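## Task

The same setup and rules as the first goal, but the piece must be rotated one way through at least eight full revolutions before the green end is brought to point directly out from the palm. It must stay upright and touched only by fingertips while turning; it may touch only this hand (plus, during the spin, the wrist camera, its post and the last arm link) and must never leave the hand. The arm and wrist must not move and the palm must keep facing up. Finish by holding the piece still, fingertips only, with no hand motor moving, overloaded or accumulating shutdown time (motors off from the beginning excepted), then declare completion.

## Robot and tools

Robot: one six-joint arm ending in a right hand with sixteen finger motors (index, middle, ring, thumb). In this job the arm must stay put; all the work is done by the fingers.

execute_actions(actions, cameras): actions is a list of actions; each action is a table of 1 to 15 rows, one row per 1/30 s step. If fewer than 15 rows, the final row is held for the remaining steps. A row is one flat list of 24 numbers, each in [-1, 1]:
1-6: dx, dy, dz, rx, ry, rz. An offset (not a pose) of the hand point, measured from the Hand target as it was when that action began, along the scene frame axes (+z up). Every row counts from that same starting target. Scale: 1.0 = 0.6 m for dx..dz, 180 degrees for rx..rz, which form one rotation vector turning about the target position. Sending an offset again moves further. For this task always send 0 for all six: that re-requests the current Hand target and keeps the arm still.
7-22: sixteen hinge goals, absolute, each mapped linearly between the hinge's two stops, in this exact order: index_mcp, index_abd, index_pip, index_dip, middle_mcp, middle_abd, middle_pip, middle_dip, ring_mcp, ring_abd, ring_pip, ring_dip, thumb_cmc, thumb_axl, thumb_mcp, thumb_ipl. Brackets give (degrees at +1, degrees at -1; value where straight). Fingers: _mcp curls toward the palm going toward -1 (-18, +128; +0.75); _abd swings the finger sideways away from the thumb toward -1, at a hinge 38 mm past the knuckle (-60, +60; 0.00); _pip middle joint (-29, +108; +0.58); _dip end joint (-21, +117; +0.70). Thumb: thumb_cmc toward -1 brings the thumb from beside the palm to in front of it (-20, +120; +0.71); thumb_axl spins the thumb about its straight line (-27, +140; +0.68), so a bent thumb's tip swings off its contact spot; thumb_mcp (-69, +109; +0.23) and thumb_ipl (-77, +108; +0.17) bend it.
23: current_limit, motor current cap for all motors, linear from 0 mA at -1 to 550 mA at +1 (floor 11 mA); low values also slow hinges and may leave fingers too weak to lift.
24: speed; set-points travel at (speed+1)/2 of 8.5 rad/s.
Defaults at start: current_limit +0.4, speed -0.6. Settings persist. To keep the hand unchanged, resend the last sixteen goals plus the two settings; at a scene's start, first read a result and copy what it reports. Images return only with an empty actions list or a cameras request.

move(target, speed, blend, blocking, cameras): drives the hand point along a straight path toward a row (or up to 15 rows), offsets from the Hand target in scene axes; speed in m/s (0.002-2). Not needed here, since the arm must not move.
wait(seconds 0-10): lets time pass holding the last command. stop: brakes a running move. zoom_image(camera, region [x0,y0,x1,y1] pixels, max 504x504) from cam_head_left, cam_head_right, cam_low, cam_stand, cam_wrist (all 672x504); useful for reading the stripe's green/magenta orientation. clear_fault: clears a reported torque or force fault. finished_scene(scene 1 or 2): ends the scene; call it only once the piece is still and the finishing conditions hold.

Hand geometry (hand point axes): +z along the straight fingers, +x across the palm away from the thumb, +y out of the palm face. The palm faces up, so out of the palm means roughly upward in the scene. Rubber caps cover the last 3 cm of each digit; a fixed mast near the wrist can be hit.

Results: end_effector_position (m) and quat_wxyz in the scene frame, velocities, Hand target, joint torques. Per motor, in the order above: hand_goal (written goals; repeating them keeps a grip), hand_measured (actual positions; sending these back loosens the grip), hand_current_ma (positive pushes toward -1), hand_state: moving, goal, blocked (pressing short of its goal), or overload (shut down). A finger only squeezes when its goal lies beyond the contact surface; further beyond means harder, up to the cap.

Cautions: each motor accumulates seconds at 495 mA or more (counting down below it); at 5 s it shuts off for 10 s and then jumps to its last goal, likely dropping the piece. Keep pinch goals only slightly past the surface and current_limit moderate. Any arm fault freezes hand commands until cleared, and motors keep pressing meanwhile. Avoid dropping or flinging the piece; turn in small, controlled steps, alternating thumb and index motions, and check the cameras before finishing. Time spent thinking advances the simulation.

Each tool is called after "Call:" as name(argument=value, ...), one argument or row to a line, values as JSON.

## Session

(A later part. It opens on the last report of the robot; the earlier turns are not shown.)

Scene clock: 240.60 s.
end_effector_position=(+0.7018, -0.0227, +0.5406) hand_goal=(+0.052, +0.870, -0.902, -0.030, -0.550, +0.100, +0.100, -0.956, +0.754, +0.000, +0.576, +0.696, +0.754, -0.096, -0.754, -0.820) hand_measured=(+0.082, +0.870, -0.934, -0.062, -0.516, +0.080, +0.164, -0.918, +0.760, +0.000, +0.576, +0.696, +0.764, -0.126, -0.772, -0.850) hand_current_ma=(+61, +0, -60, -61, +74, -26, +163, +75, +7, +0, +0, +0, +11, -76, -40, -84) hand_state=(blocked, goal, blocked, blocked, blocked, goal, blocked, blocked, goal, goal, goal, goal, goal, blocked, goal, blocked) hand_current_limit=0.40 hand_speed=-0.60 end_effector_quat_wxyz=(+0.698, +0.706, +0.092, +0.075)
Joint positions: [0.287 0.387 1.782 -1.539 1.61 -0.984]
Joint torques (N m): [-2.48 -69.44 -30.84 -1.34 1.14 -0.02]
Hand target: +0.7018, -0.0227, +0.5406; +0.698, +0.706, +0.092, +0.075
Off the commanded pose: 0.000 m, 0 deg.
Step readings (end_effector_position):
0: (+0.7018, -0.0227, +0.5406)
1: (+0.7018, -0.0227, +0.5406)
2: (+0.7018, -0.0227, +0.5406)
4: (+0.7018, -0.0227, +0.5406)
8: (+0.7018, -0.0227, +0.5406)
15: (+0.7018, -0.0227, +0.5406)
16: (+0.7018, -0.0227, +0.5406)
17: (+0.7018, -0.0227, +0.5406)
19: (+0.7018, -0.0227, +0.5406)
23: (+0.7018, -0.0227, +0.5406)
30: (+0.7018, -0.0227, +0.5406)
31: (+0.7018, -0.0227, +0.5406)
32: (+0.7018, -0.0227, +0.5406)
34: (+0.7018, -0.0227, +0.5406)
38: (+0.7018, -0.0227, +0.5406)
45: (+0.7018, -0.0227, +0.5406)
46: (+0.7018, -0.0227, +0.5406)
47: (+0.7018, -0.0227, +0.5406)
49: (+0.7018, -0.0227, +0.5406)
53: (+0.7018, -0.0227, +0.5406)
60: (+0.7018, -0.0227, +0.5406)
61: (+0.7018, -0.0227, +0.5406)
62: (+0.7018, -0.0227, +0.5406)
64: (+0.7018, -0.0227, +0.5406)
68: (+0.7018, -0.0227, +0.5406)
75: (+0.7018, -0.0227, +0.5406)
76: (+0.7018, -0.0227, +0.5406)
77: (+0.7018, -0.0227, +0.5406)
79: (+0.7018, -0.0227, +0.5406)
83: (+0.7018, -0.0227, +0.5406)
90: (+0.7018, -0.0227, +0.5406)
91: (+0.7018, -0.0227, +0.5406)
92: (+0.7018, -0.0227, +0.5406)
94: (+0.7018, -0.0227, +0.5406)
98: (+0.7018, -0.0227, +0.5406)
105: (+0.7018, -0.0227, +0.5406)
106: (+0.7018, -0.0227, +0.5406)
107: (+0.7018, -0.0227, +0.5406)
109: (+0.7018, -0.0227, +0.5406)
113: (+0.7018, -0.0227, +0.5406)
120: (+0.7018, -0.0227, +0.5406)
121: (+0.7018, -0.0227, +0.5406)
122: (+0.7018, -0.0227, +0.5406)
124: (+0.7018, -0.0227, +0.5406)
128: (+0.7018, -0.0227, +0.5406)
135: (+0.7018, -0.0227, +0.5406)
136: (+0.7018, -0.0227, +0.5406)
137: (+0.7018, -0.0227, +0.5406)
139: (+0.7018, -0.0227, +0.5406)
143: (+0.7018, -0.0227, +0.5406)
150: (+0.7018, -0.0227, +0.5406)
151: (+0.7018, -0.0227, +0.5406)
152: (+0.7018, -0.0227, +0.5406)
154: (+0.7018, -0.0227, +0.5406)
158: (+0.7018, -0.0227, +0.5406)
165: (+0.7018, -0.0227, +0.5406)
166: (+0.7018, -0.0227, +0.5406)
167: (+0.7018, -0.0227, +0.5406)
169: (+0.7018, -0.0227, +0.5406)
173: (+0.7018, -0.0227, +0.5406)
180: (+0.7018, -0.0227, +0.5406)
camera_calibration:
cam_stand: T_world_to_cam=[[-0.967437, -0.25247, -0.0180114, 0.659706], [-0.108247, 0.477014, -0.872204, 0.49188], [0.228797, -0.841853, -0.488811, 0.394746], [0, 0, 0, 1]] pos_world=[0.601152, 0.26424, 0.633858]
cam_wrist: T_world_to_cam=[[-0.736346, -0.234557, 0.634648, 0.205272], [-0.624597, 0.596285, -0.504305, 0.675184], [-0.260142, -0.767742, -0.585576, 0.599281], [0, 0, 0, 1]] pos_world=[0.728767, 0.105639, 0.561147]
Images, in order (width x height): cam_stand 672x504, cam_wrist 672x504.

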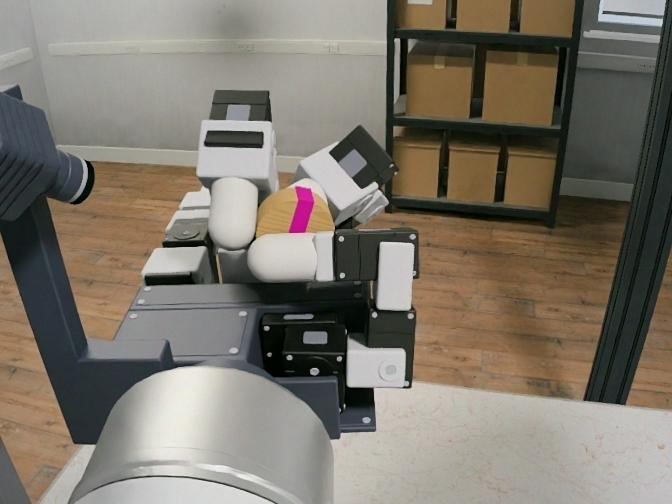

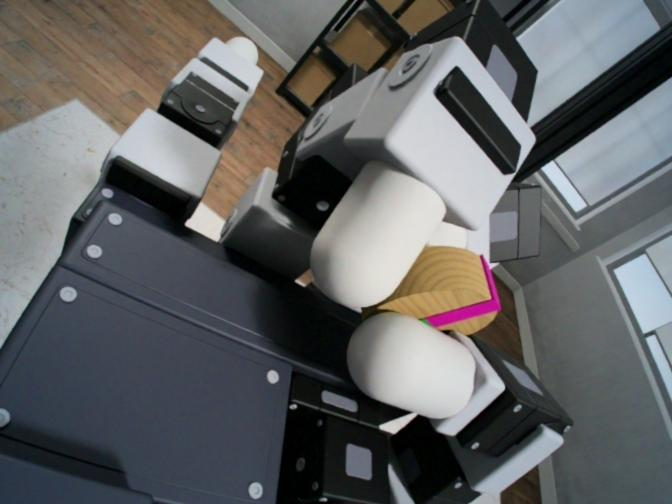

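Call:
execute_actions(
  actions=[
    [[0,0,0,0,0,0,0.052,0.87,-0.902,-0.03,-0.55,-0.2,0.58,-0.55,0.754,0,0.576,0.696,0.754,-0.096,-0.755,-0.82,0.4,-0.6]],
    [[0,0,0,0,0,0,0.052,0.87,-0.902,-0.03,-0.55,0.36,0.52,-0.8,0.754,0,0.576,0.696,0.754,-0.096,-0.755,-0.82,0.4,-0.6]],
    [[0,0,0,0,0,0,0.052,0.87,-0.902,-0.03,-0.55,0.26,0.36,-0.92,0.754,0,0.576,0.696,0.754,-0.096,-0.755,-0.82,0.4,-0.6]],
    [[0,0,0,0,0,0,0.052,0.87,-0.902,-0.03,-0.55,0.1,0.1,-0.957,0.754,0,0.576,0.696,0.754,-0.096,-0.755,-0.82,0.4,-0.6]],
    [[0,0,0,0,0,0,0.052,0.87,-0.902,-0.03,-0.55,-0.2,0.58,-0.55,0.754,0,0.576,0.696,0.754,-0.096,-0.755,-0.82,0.4,-0.6]],
    [[0,0,0,0,0,0,0.052,0.87,-0.902,-0.03,-0.55,0.36,0.52,-0.8,0.754,0,0.576,0.696,0.754,-0.096,-0.755,-0.82,0.4,-0.6]],
    [[0,0,0,0,0,0,0.052,0.87,-0.902,-0.03,-0.55,0.26,0.36,-0.92,0.754,0,0.576,0.696,0.754,-0.096,-0.755,-0.82,0.4,-0.6]],
    [[0,0,0,0,0,0,0.052,0.87,-0.902,-0.03,-0.55,0.1,0.1,-0.957,0.754,0,0.576,0.696,0.754,-0.096,-0.755,-0.82,0.4,-0.6]],
    [[0,0,0,0,0,0,0.052,0.87,-0.902,-0.03,-0.55,-0.2,0.58,-0.55,0.754,0,0.576,0.696,0.754,-0.096,-0.755,-0.82,0.4,-0.6]],
    [[0,0,0,0,0,0,0.052,0.87,-0.902,-0.03,-0.55,0.36,0.52,-0.8,0.754,0,0.576,0.696,0.754,-0.096,-0.755,-0.82,0.4,-0.6]],
    [[0,0,0,0,0,0,0.052,0.87,-0.902,-0.03,-0.55,0.26,0.36,-0.92,0.754,0,0.576,0.696,0.754,-0.096,-0.755,-0.82,0.4,-0.6]],
    [[0,0,0,0,0,0,0.052,0.87,-0.902,-0.03,-0.55,0.1,0.1,-0.957,0.754,0,0.576,0.696,0.754,-0.096,-0.755,-0.82,0.4,-0.6]],
  ],
  cameras=["cam_stand"],
)

Call:
execute_actions(
  actions=[
    [[0,0,0,0,0,0,0.052,0.87,-0.902,-0.03,-0.55,-0.2,0.58,-0.55,0.754,0,0.576,0.696,0.754,-0.096,-0.755,-0.82,0.4,-0.6]],
    [[0,0,0,0,0,0,0.052,0.87,-0.902,-0.03,-0.55,0.36,0.52,-0.8,0.754,0,0.576,0.696,0.754,-0.096,-0.755,-0.82,0.4,-0.6]],
    [[0,0,0,0,0,0,0.052,0.87,-0.902,-0.03,-0.55,0.26,0.36,-0.92,0.754,0,0.576,0.696,0.754,-0.096,-0.755,-0.82,0.4,-0.6]],
    [[0,0,0,0,0,0,0.052,0.87,-0.902,-0.03,-0.55,0.1,0.1,-0.957,0.754,0,0.576,0.696,0.754,-0.096,-0.755,-0.82,0.4,-0.6]],
    [[0,0,0,0,0,0,0.052,0.87,-0.902,-0.03,-0.55,-0.2,0.58,-0.55,0.754,0,0.576,0.696,0.754,-0.096,-0.755,-0.82,0.4,-0.6]],
    [[0,0,0,0,0,0,0.052,0.87,-0.902,-0.03,-0.55,0.36,0.52,-0.8,0.754,0,0.576,0.696,0.754,-0.096,-0.755,-0.82,0.4,-0.6]],
    [[0,0,0,0,0,0,0.052,0.87,-0.902,-0.03,-0.55,0.26,0.36,-0.92,0.754,0,0.576,0.696,0.754,-0.096,-0.755,-0.82,0.4,-0.6]],
    [[0,0,0,0,0,0,0.052,0.87,-0.902,-0.03,-0.55,0.1,0.1,-0.957,0.754,0,0.576,0.696,0.754,-0.096,-0.755,-0.82,0.4,-0.6]],
    [[0,0,0,0,0,0,0.052,0.87,-0.902,-0.03,-0.55,-0.2,0.58,-0.55,0.754,0,0.576,0.696,0.754,-0.096,-0.755,-0.82,0.4,-0.6]],
    [[0,0,0,0,0,0,0.052,0.87,-0.902,-0.03,-0.55,0.36,0.52,-0.8,0.754,0,0.576,0.696,0.754,-0.096,-0.755,-0.82,0.4,-0.6]],
    [[0,0,0,0,0,0,0.052,0.87,-0.902,-0.03,-0.55,0.26,0.36,-0.92,0.754,0,0.576,0.696,0.754,-0.096,-0.755,-0.82,0.4,-0.6]],
    [[0,0,0,0,0,0,0.052,0.87,-0.902,-0.03,-0.55,0.1,0.1,-0.957,0.754,0,0.576,0.696,0.754,-0.096,-0.755,-0.82,0.4,-0.6]],
  ],
  cameras=["cam_stand"],
)

Call:
execute_actions(
  actions=[
    [[0,0,0,0,0,0,0.052,0.87,-0.902,-0.03,-0.55,-0.2,0.58,-0.55,0.754,0,0.576,0.696,0.754,-0.096,-0.755,-0.82,0.4,-0.6]],
    [[0,0,0,0,0,0,0.052,0.87,-0.902,-0.03,-0.55,0.36,0.52,-0.8,0.754,0,0.576,0.696,0.754,-0.096,-0.755,-0.82,0.4,-0.6]],
    [[0,0,0,0,0,0,0.052,0.87,-0.902,-0.03,-0.55,0.26,0.36,-0.92,0.754,0,0.576,0.696,0.754,-0.096,-0.755,-0.82,0.4,-0.6]],
    [[0,0,0,0,0,0,0.052,0.87,-0.902,-0.03,-0.55,0.1,0.1,-0.957,0.754,0,0.576,0.696,0.754,-0.096,-0.755,-0.82,0.4,-0.6]],
    [[0,0,0,0,0,0,0.052,0.87,-0.902,-0.03,-0.55,-0.2,0.58,-0.55,0.754,0,0.576,0.696,0.754,-0.096,-0.755,-0.82,0.4,-0.6]],
    [[0,0,0,0,0,0,0.052,0.87,-0.902,-0.03,-0.55,0.36,0.52,-0.8,0.754,0,0.576,0.696,0.754,-0.096,-0.755,-0.82,0.4,-0.6]],
    [[0,0,0,0,0,0,0.052,0.87,-0.902,-0.03,-0.55,0.26,0.36,-0.92,0.754,0,0.576,0.696,0.754,-0.096,-0.755,-0.82,0.4,-0.6]],
    [[0,0,0,0,0,0,0.052,0.87,-0.902,-0.03,-0.55,0.1,0.1,-0.957,0.754,0,0.576,0.696,0.754,-0.096,-0.755,-0.82,0.4,-0.6]],
    [[0,0,0,0,0,0,0.052,0.87,-0.902,-0.03,-0.55,-0.2,0.58,-0.55,0.754,0,0.576,0.696,0.754,-0.096,-0.755,-0.82,0.4,-0.6]],
    [[0,0,0,0,0,0,0.052,0.87,-0.902,-0.03,-0.55,0.36,0.52,-0.8,0.754,0,0.576,0.696,0.754,-0.096,-0.755,-0.82,0.4,-0.6]],
    [[0,0,0,0,0,0,0.052,0.87,-0.902,-0.03,-0.55,0.26,0.36,-0.92,0.754,0,0.576,0.696,0.754,-0.096,-0.755,-0.82,0.4,-0.6]],
    [[0,0,0,0,0,0,0.052,0.87,-0.902,-0.03,-0.55,0.1,0.1,-0.957,0.754,0,0.576,0.696,0.754,-0.096,-0.755,-0.82,0.4,-0.6]],
  ],
  cameras=["cam_stand"],
)

Call:
execute_actions(
  actions=[
    [[0,0,0,0,0,0,0.052,0.87,-0.902,-0.03,-0.55,-0.2,0.58,-0.55,0.754,0,0.576,0.696,0.754,-0.096,-0.755,-0.82,0.4,-0.6]],
    [[0,0,0,0,0,0,0.052,0.87,-0.902,-0.03,-0.55,0.36,0.52,-0.8,0.754,0,0.576,0.696,0.754,-0.096,-0.755,-0.82,0.4,-0.6]],
    [[0,0,0,0,0,0,0.052,0.87,-0.902,-0.03,-0.55,0.26,0.36,-0.92,0.754,0,0.576,0.696,0.754,-0.096,-0.755,-0.82,0.4,-0.6]],
    [[0,0,0,0,0,0,0.052,0.87,-0.902,-0.03,-0.55,0.1,0.1,-0.957,0.754,0,0.576,0.696,0.754,-0.096,-0.755,-0.82,0.4,-0.6]],
    [[0,0,0,0,0,0,0.052,0.87,-0.902,-0.03,-0.55,-0.2,0.58,-0.55,0.754,0,0.576,0.696,0.754,-0.096,-0.755,-0.82,0.4,-0.6]],
    [[0,0,0,0,0,0,0.052,0.87,-0.902,-0.03,-0.55,0.36,0.52,-0.8,0.754,0,0.576,0.696,0.754,-0.096,-0.755,-0.82,0.4,-0.6]],
    [[0,0,0,0,0,0,0.052,0.87,-0.902,-0.03,-0.55,0.26,0.36,-0.92,0.754,0,0.576,0.696,0.754,-0.096,-0.755,-0.82,0.4,-0.6]],
    [[0,0,0,0,0,0,0.052,0.87,-0.902,-0.03,-0.55,0.1,0.1,-0.957,0.754,0,0.576,0.696,0.754,-0.096,-0.755,-0.82,0.4,-0.6]],
    [[0,0,0,0,0,0,0.052,0.87,-0.902,-0.03,-0.55,-0.2,0.58,-0.55,0.754,0,0.576,0.696,0.754,-0.096,-0.755,-0.82,0.4,-0.6]],
    [[0,0,0,0,0,0,0.052,0.87,-0.902,-0.03,-0.55,0.36,0.52,-0.8,0.754,0,0.576,0.696,0.754,-0.096,-0.755,-0.82,0.4,-0.6]],
    [[0,0,0,0,0,0,0.052,0.87,-0.902,-0.03,-0.55,0.26,0.36,-0.92,0.754,0,0.576,0.696,0.754,-0.096,-0.755,-0.82,0.4,-0.6]],
    [[0,0,0,0,0,0,0.052,0.87,-0.902,-0.03,-0.55,0.1,0.1,-0.957,0.754,0,0.576,0.696,0.754,-0.096,-0.755,-0.82,0.4,-0.6]],
  ],
  cameras=["cam_stand"],
)

Call:
execute_actions(
  actions=[
    [[0,0,0,0,0,0,0.052,0.87,-0.902,-0.03,-0.55,-0.2,0.58,-0.55,0.754,0,0.576,0.696,0.754,-0.096,-0.755,-0.82,0.4,-0.6]],
    [[0,0,0,0,0,0,0.052,0.87,-0.902,-0.03,-0.55,0.36,0.52,-0.8,0.754,0,0.576,0.696,0.754,-0.096,-0.755,-0.82,0.4,-0.6]],
    [[0,0,0,0,0,0,0.052,0.87,-0.902,-0.03,-0.55,0.26,0.36,-0.92,0.754,0,0.576,0.696,0.754,-0.096,-0.755,-0.82,0.4,-0.6]],
    [[0,0,0,0,0,0,0.052,0.87,-0.902,-0.03,-0.55,0.1,0.1,-0.957,0.754,0,0.576,0.696,0.754,-0.096,-0.755,-0.82,0.4,-0.6]],
    [[0,0,0,0,0,0,0.052,0.87,-0.902,-0.03,-0.55,-0.2,0.58,-0.55,0.754,0,0.576,0.696,0.754,-0.096,-0.755,-0.82,0.4,-0.6]],
    [[0,0,0,0,0,0,0.052,0.87,-0.902,-0.03,-0.55,0.36,0.52,-0.8,0.754,0,0.576,0.696,0.754,-0.096,-0.755,-0.82,0.4,-0.6]],
    [[0,0,0,0,0,0,0.052,0.87,-0.902,-0.03,-0.55,0.26,0.36,-0.92,0.754,0,0.576,0.696,0.754,-0.096,-0.755,-0.82,0.4,-0.6]],
    [[0,0,0,0,0,0,0.052,0.87,-0.902,-0.03,-0.55,0.1,0.1,-0.957,0.754,0,0.576,0.696,0.754,-0.096,-0.755,-0.82,0.4,-0.6]],
    [[0,0,0,0,0,0,0.052,0.87,-0.902,-0.03,-0.55,-0.2,0.58,-0.55,0.754,0,0.576,0.696,0.754,-0.096,-0.755,-0.82,0.4,-0.6]],
    [[0,0,0,0,0,0,0.052,0.87,-0.902,-0.03,-0.55,0.36,0.52,-0.8,0.754,0,0.576,0.696,0.754,-0.096,-0.755,-0.82,0.4,-0.6]],
    [[0,0,0,0,0,0,0.052,0.87,-0.902,-0.03,-0.55,0.26,0.36,-0.92,0.754,0,0.576,0.696,0.754,-0.096,-0.755,-0.82,0.4,-0.6]],
    [[0,0,0,0,0,0,0.052,0.87,-0.902,-0.03,-0.55,0.1,0.1,-0.957,0.754,0,0.576,0.696,0.754,-0.096,-0.755,-0.82,0.4,-0.6]],
  ],
  cameras=["cam_stand","cam_wrist"],
)

Scene clock: 333.53 s.
end_effector_position=(+0.7018, -0.0227, +0.5406) hand_goal=(+0.052, +0.870, -0.902, -0.030, -0.550, +0.100, +0.100, -0.956, +0.754, +0.000, +0.576, +0.696, +0.754, -0.096, -0.754, -0.820) hand_measured=(+0.082, +0.870, -0.934, -0.062, -0.516, +0.080, +0.164, -0.918, +0.760, +0.000, +0.576, +0.696, +0.764, -0.126, -0.772, -0.850) hand_current_ma=(+61, +0, -60, -61, +74, -26, +163, +75, +7, +0, +0, +0, +11, -76, -40, -84) hand_state=(blocked, goal, blocked, blocked, blocked, goal, blocked, blocked, goal, goal, goal, goal, goal, blocked, goal, blocked) hand_current_limit=0.40 hand_speed=-0.60 end_effector_quat_wxyz=(+0.698, +0.706, +0.092, +0.075)
Joint positions: [0.287 0.387 1.782 -1.539 1.61 -0.984]
Joint torques (N m): [-2.36 -69.67 -30.81 -1.32 1.14 -0.09]
Hand target: +0.7018, -0.0227, +0.5406; +0.698, +0.706, +0.092, +0.075
Off the commanded pose: 0.000 m, 0 deg.
Step readings (end_effector_position):
0: (+0.7018, -0.0227, +0.5406)
1: (+0.7018, -0.0227, +0.5406)
2: (+0.7018, -0.0227, +0.5406)
4: (+0.7018, -0.0227, +0.5406)
8: (+0.7018, -0.0227, +0.5406)
15: (+0.7018, -0.0227, +0.5406)
16: (+0.7018, -0.0227, +0.5406)
17: (+0.7018, -0.0227, +0.5406)
19: (+0.7018, -0.0227, +0.5406)
23: (+0.7018, -0.0227, +0.5406)
30: (+0.7018, -0.0227, +0.5406)
31: (+0.7018, -0.0227, +0.5406)
32: (+0.7018, -0.0227, +0.5406)
34: (+0.7018, -0.0227, +0.5406)
38: (+0.7018, -0.0227, +0.5406)
45: (+0.7018, -0.0227, +0.5406)
46: (+0.7018, -0.0227, +0.5406)
47: (+0.7018, -0.0227, +0.5406)
49: (+0.7018, -0.0227, +0.5406)
53: (+0.7018, -0.0227, +0.5406)
60: (+0.7018, -0.0227, +0.5406)
61: (+0.7018, -0.0227, +0.5406)
62: (+0.7018, -0.0227, +0.5406)
64: (+0.7018, -0.0227, +0.5406)
68: (+0.7018, -0.0227, +0.5406)
75: (+0.7018, -0.0227, +0.5406)
76: (+0.7018, -0.0227, +0.5406)
77: (+0.7018, -0.0227, +0.5406)
79: (+0.7018, -0.0227, +0.5406)
83: (+0.7018, -0.0227, +0.5406)
90: (+0.7018, -0.0227, +0.5406)
91: (+0.7018, -0.0227, +0.5406)
92: (+0.7018, -0.0227, +0.5406)
94: (+0.7018, -0.0227, +0.5406)
98: (+0.7018, -0.0227, +0.5406)
105: (+0.7018, -0.0227, +0.5406)
106: (+0.7018, -0.0227, +0.5406)
107: (+0.7018, -0.0227, +0.5406)
109: (+0.7018, -0.0227, +0.5406)
113: (+0.7018, -0.0227, +0.5406)
120: (+0.7018, -0.0227, +0.5406)
121: (+0.7018, -0.0227, +0.5406)
122: (+0.7018, -0.0227, +0.5406)
124: (+0.7018, -0.0227, +0.5406)
128: (+0.7018, -0.0227, +0.5406)
135: (+0.7018, -0.0227, +0.5406)
136: (+0.7018, -0.0227, +0.5406)
137: (+0.7018, -0.0227, +0.5406)
139: (+0.7018, -0.0227, +0.5406)
143: (+0.7018, -0.0227, +0.5406)
150: (+0.7018, -0.0227, +0.5406)
151: (+0.7018, -0.0227, +0.5406)
152: (+0.7018, -0.0227, +0.5406)
154: (+0.7018, -0.0227, +0.5406)
158: (+0.7018, -0.0227, +0.5406)
165: (+0.7018, -0.0227, +0.5406)
166: (+0.7018, -0.0227, +0.5406)
167: (+0.7018, -0.0227, +0.5406)
169: (+0.7018, -0.0227, +0.5406)
173: (+0.7018, -0.0227, +0.5406)
180: (+0.7018, -0.0227, +0.5406)
camera_calibration:
cam_stand: T_world_to_cam=[[-0.967437, -0.25247, -0.0180114, 0.659706], [-0.108247, 0.477014, -0.872204, 0.49188], [0.228797, -0.841853, -0.488811, 0.394746], [0, 0, 0, 1]] pos_world=[0.601152, 0.26424, 0.633858]
Images, in order (width x height): cam_stand 672x504.

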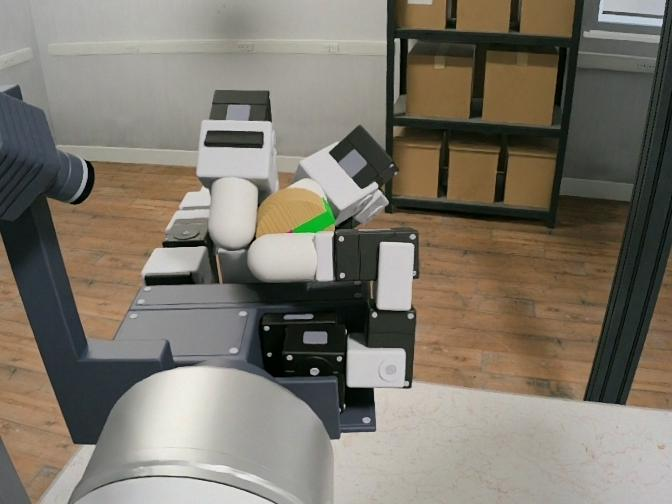

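Scene clock: 339.73 s.
end_effector_position=(+0.7018, -0.0227, +0.5406) hand_goal=(+0.052, +0.870, -0.902, -0.030, -0.550, +0.100, +0.100, -0.956, +0.754, +0.000, +0.576, +0.696, +0.754, -0.096, -0.754, -0.820) hand_measured=(+0.082, +0.870, -0.934, -0.062, -0.516, +0.080, +0.164, -0.918, +0.760, +0.000, +0.576, +0.696, +0.764, -0.126, -0.772, -0.850) hand_current_ma=(+61, +0, -60, -61, +74, -26, +163, +75, +7, +0, +0, +0, +11, -76, -40, -84) hand_state=(blocked, goal, blocked, blocked, blocked, goal, blocked, blocked, goal, goal, goal, goal, goal, blocked, goal, blocked) hand_current_limit=0.40 hand_speed=-0.60 end_effector_quat_wxyz=(+0.698, +0.706, +0.092, +0.075)
Joint positions: [0.287 0.387 1.782 -1.539 1.61 -0.984]
Joint torques (N m): [-2.56 -69.38 -30.87 -1.32 1.13 -0.02]
Hand target: +0.7018, -0.0227, +0.5406; +0.698, +0.706, +0.092, +0.075
Off the commanded pose: 0.000 m, 0 deg.
Step readings (end_effector_position):
0: (+0.7018, -0.0227, +0.5406)
1: (+0.7018, -0.0227, +0.5406)
2: (+0.7018, -0.0227, +0.5406)
4: (+0.7018, -0.0227, +0.5406)
8: (+0.7018, -0.0227, +0.5406)
15: (+0.7018, -0.0227, +0.5406)
16: (+0.7018, -0.0227, +0.5406)
17: (+0.7018, -0.0227, +0.5406)
19: (+0.7018, -0.0227, +0.5406)
23: (+0.7018, -0.0227, +0.5406)
30: (+0.7018, -0.0227, +0.5406)
31: (+0.7018, -0.0227, +0.5406)
32: (+0.7018, -0.0227, +0.5406)
34: (+0.7018, -0.0227, +0.5406)
38: (+0.7018, -0.0227, +0.5406)
45: (+0.7018, -0.0227, +0.5406)
46: (+0.7018, -0.0227, +0.5406)
47: (+0.7018, -0.0227, +0.5406)
49: (+0.7018, -0.0227, +0.5406)
53: (+0.7018, -0.0227, +0.5406)
60: (+0.7018, -0.0227, +0.5406)
61: (+0.7018, -0.0227, +0.5406)
62: (+0.7018, -0.0227, +0.5406)
64: (+0.7018, -0.0227, +0.5406)
68: (+0.7018, -0.0227, +0.5406)
75: (+0.7018, -0.0227, +0.5406)
76: (+0.7018, -0.0227, +0.5406)
77: (+0.7018, -0.0227, +0.5406)
79: (+0.7018, -0.0227, +0.5406)
83: (+0.7018, -0.0227, +0.5406)
90: (+0.7018, -0.0227, +0.5406)
91: (+0.7018, -0.0227, +0.5406)
92: (+0.7018, -0.0227, +0.5406)
94: (+0.7018, -0.0227, +0.5406)
98: (+0.7018, -0.0227, +0.5406)
105: (+0.7018, -0.0227, +0.5406)
106: (+0.7018, -0.0227, +0.5406)
107: (+0.7018, -0.0227, +0.5406)
109: (+0.7018, -0.0227, +0.5406)
113: (+0.7018, -0.0227, +0.5406)
120: (+0.7018, -0.0227, +0.5406)
121: (+0.7018, -0.0227, +0.5406)
122: (+0.7018, -0.0227, +0.5406)
124: (+0.7018, -0.0227, +0.5406)
128: (+0.7018, -0.0227, +0.5406)
135: (+0.7018, -0.0227, +0.5406)
136: (+0.7018, -0.0227, +0.5406)
137: (+0.7018, -0.0227, +0.5406)
139: (+0.7018, -0.0227, +0.5406)
143: (+0.7018, -0.0227, +0.5406)
150: (+0.7018, -0.0227, +0.5406)
151: (+0.7018, -0.0227, +0.5406)
152: (+0.7018, -0.0227, +0.5406)
154: (+0.7018, -0.0227, +0.5406)
158: (+0.7018, -0.0227, +0.5406)
165: (+0.7018, -0.0227, +0.5406)
166: (+0.7018, -0.0227, +0.5406)
167: (+0.7018, -0.0227, +0.5406)
169: (+0.7018, -0.0227, +0.5406)
173: (+0.7018, -0.0227, +0.5406)
180: (+0.7018, -0.0227, +0.5406)
camera_calibration:
cam_stand: T_world_to_cam=[[-0.967437, -0.25247, -0.0180114, 0.659706], [-0.108247, 0.477014, -0.872204, 0.49188], [0.228797, -0.841853, -0.488811, 0.394746], [0, 0, 0, 1]] pos_world=[0.601152, 0.26424, 0.633858]
Images, in order (width x height): cam_stand 672x504.

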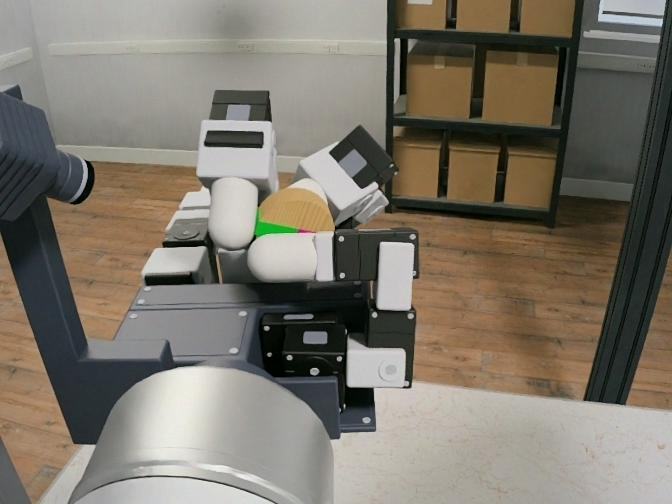

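Scene clock: 345.93 s.
end_effector_position=(+0.7018, -0.0227, +0.5406) hand_goal=(+0.052, +0.870, -0.902, -0.030, -0.550, +0.100, +0.100, -0.956, +0.754, +0.000, +0.576, +0.696, +0.754, -0.096, -0.754, -0.820) hand_measured=(+0.082, +0.870, -0.934, -0.062, -0.516, +0.080, +0.164, -0.918, +0.760, +0.000, +0.576, +0.696, +0.764, -0.126, -0.772, -0.850) hand_current_ma=(+61, +0, -60, -61, +74, -26, +163, +75, +7, +0, +0, +0, +11, -76, -40, -84) hand_state=(blocked, goal, blocked, blocked, blocked, goal, blocked, blocked, goal, goal, goal, goal, goal, blocked, goal, blocked) hand_current_limit=0.40 hand_speed=-0.60 end_effector_quat_wxyz=(+0.698, +0.706, +0.092, +0.075)
Joint positions: [0.287 0.387 1.782 -1.539 1.61 -0.984]
Joint torques (N m): [-2.42 -69.7 -30.8 -1.29 1.14 -0.04]
Hand target: +0.7018, -0.0227, +0.5406; +0.698, +0.706, +0.092, +0.075
Off the commanded pose: 0.000 m, 0 deg.
Step readings (end_effector_position):
0: (+0.7018, -0.0227, +0.5406)
1: (+0.7018, -0.0227, +0.5406)
2: (+0.7018, -0.0227, +0.5406)
4: (+0.7018, -0.0227, +0.5406)
8: (+0.7018, -0.0227, +0.5406)
15: (+0.7018, -0.0227, +0.5406)
16: (+0.7018, -0.0227, +0.5406)
17: (+0.7018, -0.0227, +0.5406)
19: (+0.7018, -0.0227, +0.5406)
23: (+0.7018, -0.0227, +0.5406)
30: (+0.7018, -0.0227, +0.5406)
31: (+0.7018, -0.0227, +0.5406)
32: (+0.7018, -0.0227, +0.5406)
34: (+0.7018, -0.0227, +0.5406)
38: (+0.7018, -0.0227, +0.5406)
45: (+0.7018, -0.0227, +0.5406)
46: (+0.7018, -0.0227, +0.5406)
47: (+0.7018, -0.0227, +0.5406)
49: (+0.7018, -0.0227, +0.5406)
53: (+0.7018, -0.0227, +0.5406)
60: (+0.7018, -0.0227, +0.5406)
61: (+0.7018, -0.0227, +0.5406)
62: (+0.7018, -0.0227, +0.5406)
64: (+0.7018, -0.0227, +0.5406)
68: (+0.7018, -0.0227, +0.5406)
75: (+0.7018, -0.0227, +0.5406)
76: (+0.7018, -0.0227, +0.5406)
77: (+0.7018, -0.0227, +0.5406)
79: (+0.7018, -0.0227, +0.5406)
83: (+0.7018, -0.0227, +0.5406)
90: (+0.7018, -0.0227, +0.5406)
91: (+0.7018, -0.0227, +0.5406)
92: (+0.7018, -0.0227, +0.5406)
94: (+0.7018, -0.0227, +0.5406)
98: (+0.7018, -0.0227, +0.5406)
105: (+0.7018, -0.0227, +0.5406)
106: (+0.7018, -0.0227, +0.5406)
107: (+0.7018, -0.0227, +0.5406)
109: (+0.7018, -0.0227, +0.5406)
113: (+0.7018, -0.0227, +0.5406)
120: (+0.7018, -0.0227, +0.5406)
121: (+0.7018, -0.0227, +0.5406)
122: (+0.7018, -0.0227, +0.5406)
124: (+0.7018, -0.0227, +0.5406)
128: (+0.7018, -0.0227, +0.5406)
135: (+0.7018, -0.0227, +0.5406)
136: (+0.7018, -0.0227, +0.5406)
137: (+0.7018, -0.0227, +0.5406)
139: (+0.7018, -0.0227, +0.5406)
143: (+0.7018, -0.0227, +0.5406)
150: (+0.7018, -0.0227, +0.5406)
151: (+0.7018, -0.0227, +0.5406)
152: (+0.7018, -0.0227, +0.5406)
154: (+0.7018, -0.0227, +0.5406)
158: (+0.7018, -0.0227, +0.5406)
165: (+0.7018, -0.0227, +0.5406)
166: (+0.7018, -0.0227, +0.5406)
167: (+0.7018, -0.0227, +0.5406)
169: (+0.7018, -0.0227, +0.5406)
173: (+0.7018, -0.0227, +0.5406)
180: (+0.7018, -0.0227, +0.5406)
camera_calibration:
cam_stand: T_world_to_cam=[[-0.967437, -0.25247, -0.0180114, 0.659706], [-0.108247, 0.477014, -0.872204, 0.49188], [0.228797, -0.841853, -0.488811, 0.394746], [0, 0, 0, 1]] pos_world=[0.601152, 0.26424, 0.633858]
Images, in order (width x height): cam_stand 672x504.

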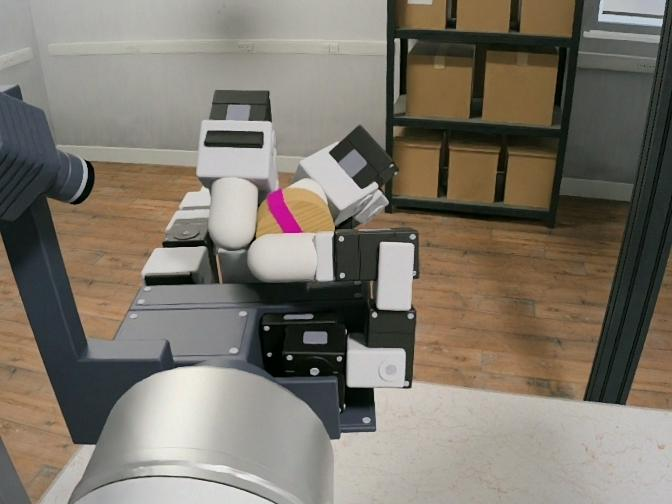

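Scene clock: 352.13 s.
end_effector_position=(+0.7018, -0.0227, +0.5406) hand_goal=(+0.052, +0.870, -0.902, -0.030, -0.550, +0.100, +0.100, -0.956, +0.754, +0.000, +0.576, +0.696, +0.754, -0.096, -0.754, -0.820) hand_measured=(+0.082, +0.870, -0.934, -0.062, -0.516, +0.080, +0.164, -0.918, +0.760, +0.000, +0.576, +0.696, +0.764, -0.126, -0.772, -0.850) hand_current_ma=(+61, +0, -60, -61, +74, -26, +163, +75, +7, +0, +0, +0, +11, -76, -40, -84) hand_state=(blocked, goal, blocked, blocked, blocked, goal, blocked, blocked, goal, goal, goal, goal, goal, blocked, goal, blocked) hand_current_limit=0.40 hand_speed=-0.60 end_effector_quat_wxyz=(+0.698, +0.706, +0.092, +0.075)
Joint positions: [0.287 0.387 1.782 -1.539 1.61 -0.984]
Joint torques (N m): [-2.41 -69.6 -30.84 -1.35 1.13 -0.07]
Hand target: +0.7018, -0.0227, +0.5406; +0.698, +0.706, +0.092, +0.075
Off the commanded pose: 0.000 m, 0 deg.
Step readings (end_effector_position):
0: (+0.7018, -0.0227, +0.5406)
1: (+0.7018, -0.0227, +0.5406)
2: (+0.7018, -0.0227, +0.5406)
4: (+0.7018, -0.0227, +0.5406)
8: (+0.7018, -0.0227, +0.5406)
15: (+0.7018, -0.0227, +0.5406)
16: (+0.7018, -0.0227, +0.5406)
17: (+0.7018, -0.0227, +0.5406)
19: (+0.7018, -0.0227, +0.5406)
23: (+0.7018, -0.0227, +0.5406)
30: (+0.7018, -0.0227, +0.5406)
31: (+0.7018, -0.0227, +0.5406)
32: (+0.7018, -0.0227, +0.5406)
34: (+0.7018, -0.0227, +0.5406)
38: (+0.7018, -0.0227, +0.5406)
45: (+0.7018, -0.0227, +0.5406)
46: (+0.7018, -0.0227, +0.5406)
47: (+0.7018, -0.0227, +0.5406)
49: (+0.7018, -0.0227, +0.5406)
53: (+0.7018, -0.0227, +0.5406)
60: (+0.7018, -0.0227, +0.5406)
61: (+0.7018, -0.0227, +0.5406)
62: (+0.7018, -0.0227, +0.5406)
64: (+0.7018, -0.0227, +0.5406)
68: (+0.7018, -0.0227, +0.5406)
75: (+0.7018, -0.0227, +0.5406)
76: (+0.7018, -0.0227, +0.5406)
77: (+0.7018, -0.0227, +0.5406)
79: (+0.7018, -0.0227, +0.5406)
83: (+0.7018, -0.0227, +0.5406)
90: (+0.7018, -0.0227, +0.5406)
91: (+0.7018, -0.0227, +0.5406)
92: (+0.7018, -0.0227, +0.5406)
94: (+0.7018, -0.0227, +0.5406)
98: (+0.7018, -0.0227, +0.5406)
105: (+0.7018, -0.0227, +0.5406)
106: (+0.7018, -0.0227, +0.5406)
107: (+0.7018, -0.0227, +0.5406)
109: (+0.7018, -0.0227, +0.5406)
113: (+0.7018, -0.0227, +0.5406)
120: (+0.7018, -0.0227, +0.5406)
121: (+0.7018, -0.0227, +0.5406)
122: (+0.7018, -0.0227, +0.5406)
124: (+0.7018, -0.0227, +0.5406)
128: (+0.7018, -0.0227, +0.5406)
135: (+0.7018, -0.0227, +0.5406)
136: (+0.7018, -0.0227, +0.5406)
137: (+0.7018, -0.0227, +0.5406)
139: (+0.7018, -0.0227, +0.5406)
143: (+0.7018, -0.0227, +0.5406)
150: (+0.7018, -0.0227, +0.5406)
151: (+0.7018, -0.0227, +0.5406)
152: (+0.7018, -0.0227, +0.5406)
154: (+0.7018, -0.0227, +0.5406)
158: (+0.7018, -0.0227, +0.5406)
165: (+0.7018, -0.0227, +0.5406)
166: (+0.7018, -0.0227, +0.5406)
167: (+0.7018, -0.0227, +0.5406)
169: (+0.7018, -0.0227, +0.5406)
173: (+0.7018, -0.0227, +0.5406)
180: (+0.7018, -0.0227, +0.5406)
camera_calibration:
cam_stand: T_world_to_cam=[[-0.967437, -0.25247, -0.0180114, 0.659706], [-0.108247, 0.477014, -0.872204, 0.49188], [0.228797, -0.841853, -0.488811, 0.394746], [0, 0, 0, 1]] pos_world=[0.601152, 0.26424, 0.633858]
Images, in order (width x height): cam_stand 672x504.

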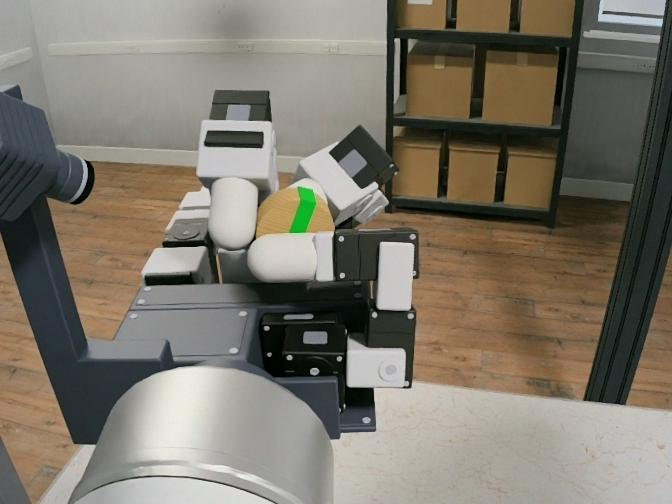

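Scene clock: 358.33 s.
end_effector_position=(+0.7018, -0.0227, +0.5406) hand_goal=(+0.052, +0.870, -0.902, -0.030, -0.550, +0.100, +0.100, -0.956, +0.754, +0.000, +0.576, +0.696, +0.754, -0.096, -0.754, -0.820) hand_measured=(+0.082, +0.870, -0.934, -0.062, -0.516, +0.080, +0.164, -0.918, +0.760, +0.000, +0.576, +0.696, +0.764, -0.126, -0.772, -0.850) hand_current_ma=(+61, +0, -60, -61, +74, -26, +163, +75, +7, +0, +0, +0, +11, -76, -40, -84) hand_state=(blocked, goal, blocked, blocked, blocked, goal, blocked, blocked, goal, goal, goal, goal, goal, blocked, goal, blocked) hand_current_limit=0.40 hand_speed=-0.60 end_effector_quat_wxyz=(+0.698, +0.706, +0.092, +0.075)
Joint positions: [0.287 0.387 1.782 -1.539 1.61 -0.984]
Joint torques (N m): [-2.14 -69.55 -30.84 -1.36 1.17 -0.05]
Hand target: +0.7018, -0.0227, +0.5406; +0.698, +0.706, +0.092, +0.075
Off the commanded pose: 0.000 m, 0 deg.
Step readings (end_effector_position):
0: (+0.7018, -0.0227, +0.5406)
1: (+0.7018, -0.0227, +0.5406)
2: (+0.7018, -0.0227, +0.5406)
4: (+0.7018, -0.0227, +0.5406)
8: (+0.7018, -0.0227, +0.5406)
15: (+0.7018, -0.0227, +0.5406)
16: (+0.7018, -0.0227, +0.5406)
17: (+0.7018, -0.0227, +0.5406)
19: (+0.7018, -0.0227, +0.5406)
23: (+0.7018, -0.0227, +0.5406)
30: (+0.7018, -0.0227, +0.5406)
31: (+0.7018, -0.0227, +0.5406)
32: (+0.7018, -0.0227, +0.5406)
34: (+0.7018, -0.0227, +0.5406)
38: (+0.7018, -0.0227, +0.5406)
45: (+0.7018, -0.0227, +0.5406)
46: (+0.7018, -0.0227, +0.5406)
47: (+0.7018, -0.0227, +0.5406)
49: (+0.7018, -0.0227, +0.5406)
53: (+0.7018, -0.0227, +0.5406)
60: (+0.7018, -0.0227, +0.5406)
61: (+0.7018, -0.0227, +0.5406)
62: (+0.7018, -0.0227, +0.5406)
64: (+0.7018, -0.0227, +0.5406)
68: (+0.7018, -0.0227, +0.5406)
75: (+0.7018, -0.0227, +0.5406)
76: (+0.7018, -0.0227, +0.5406)
77: (+0.7018, -0.0227, +0.5406)
79: (+0.7018, -0.0227, +0.5406)
83: (+0.7018, -0.0227, +0.5406)
90: (+0.7018, -0.0227, +0.5406)
91: (+0.7018, -0.0227, +0.5406)
92: (+0.7018, -0.0227, +0.5406)
94: (+0.7018, -0.0227, +0.5406)
98: (+0.7018, -0.0227, +0.5406)
105: (+0.7018, -0.0227, +0.5406)
106: (+0.7018, -0.0227, +0.5406)
107: (+0.7018, -0.0227, +0.5406)
109: (+0.7018, -0.0227, +0.5406)
113: (+0.7018, -0.0227, +0.5406)
120: (+0.7018, -0.0227, +0.5406)
121: (+0.7018, -0.0227, +0.5406)
122: (+0.7018, -0.0227, +0.5406)
124: (+0.7018, -0.0227, +0.5406)
128: (+0.7018, -0.0227, +0.5406)
135: (+0.7018, -0.0227, +0.5406)
136: (+0.7018, -0.0227, +0.5406)
137: (+0.7018, -0.0227, +0.5406)
139: (+0.7018, -0.0227, +0.5406)
143: (+0.7018, -0.0227, +0.5406)
150: (+0.7018, -0.0227, +0.5406)
151: (+0.7018, -0.0227, +0.5406)
152: (+0.7018, -0.0227, +0.5406)
154: (+0.7018, -0.0227, +0.5406)
158: (+0.7018, -0.0227, +0.5406)
165: (+0.7018, -0.0227, +0.5406)
166: (+0.7018, -0.0227, +0.5406)
167: (+0.7018, -0.0227, +0.5406)
169: (+0.7018, -0.0227, +0.5406)
173: (+0.7018, -0.0227, +0.5406)
180: (+0.7018, -0.0227, +0.5406)
camera_calibration:
cam_stand: T_world_to_cam=[[-0.967437, -0.25247, -0.0180114, 0.659706], [-0.108247, 0.477014, -0.872204, 0.49188], [0.228797, -0.841853, -0.488811, 0.394746], [0, 0, 0, 1]] pos_world=[0.601152, 0.26424, 0.633858]
cam_wrist: T_world_to_cam=[[-0.736346, -0.234557, 0.634648, 0.205272], [-0.624597, 0.596285, -0.504305, 0.675184], [-0.260142, -0.767742, -0.585576, 0.599281], [0, 0, 0, 1]] pos_world=[0.728767, 0.105639, 0.561147]
Images, in order (width x height): cam_stand 672x504, cam_wrist 672x504.

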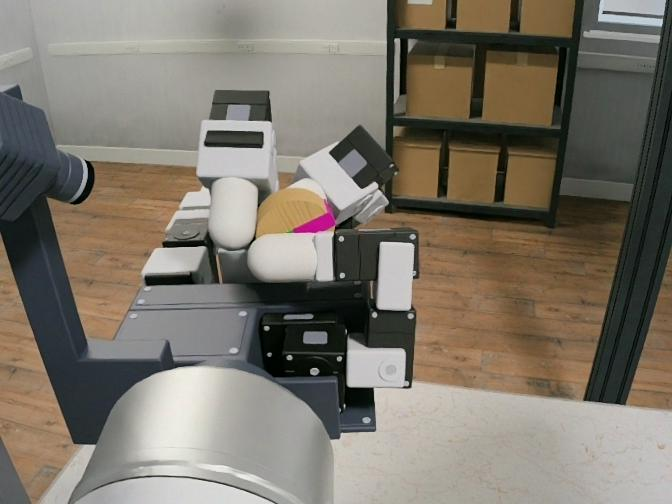

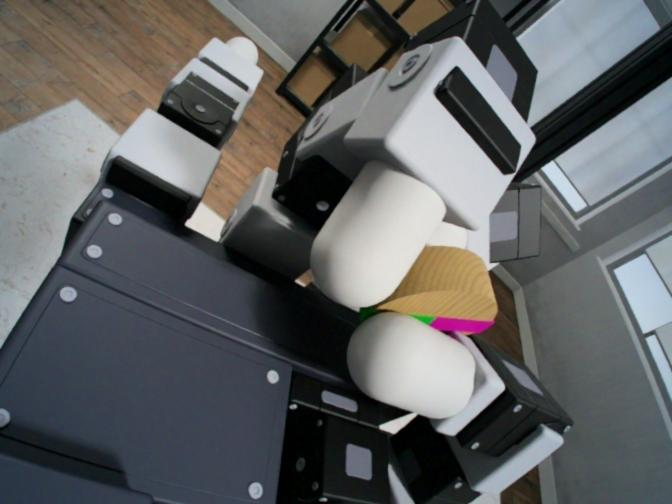

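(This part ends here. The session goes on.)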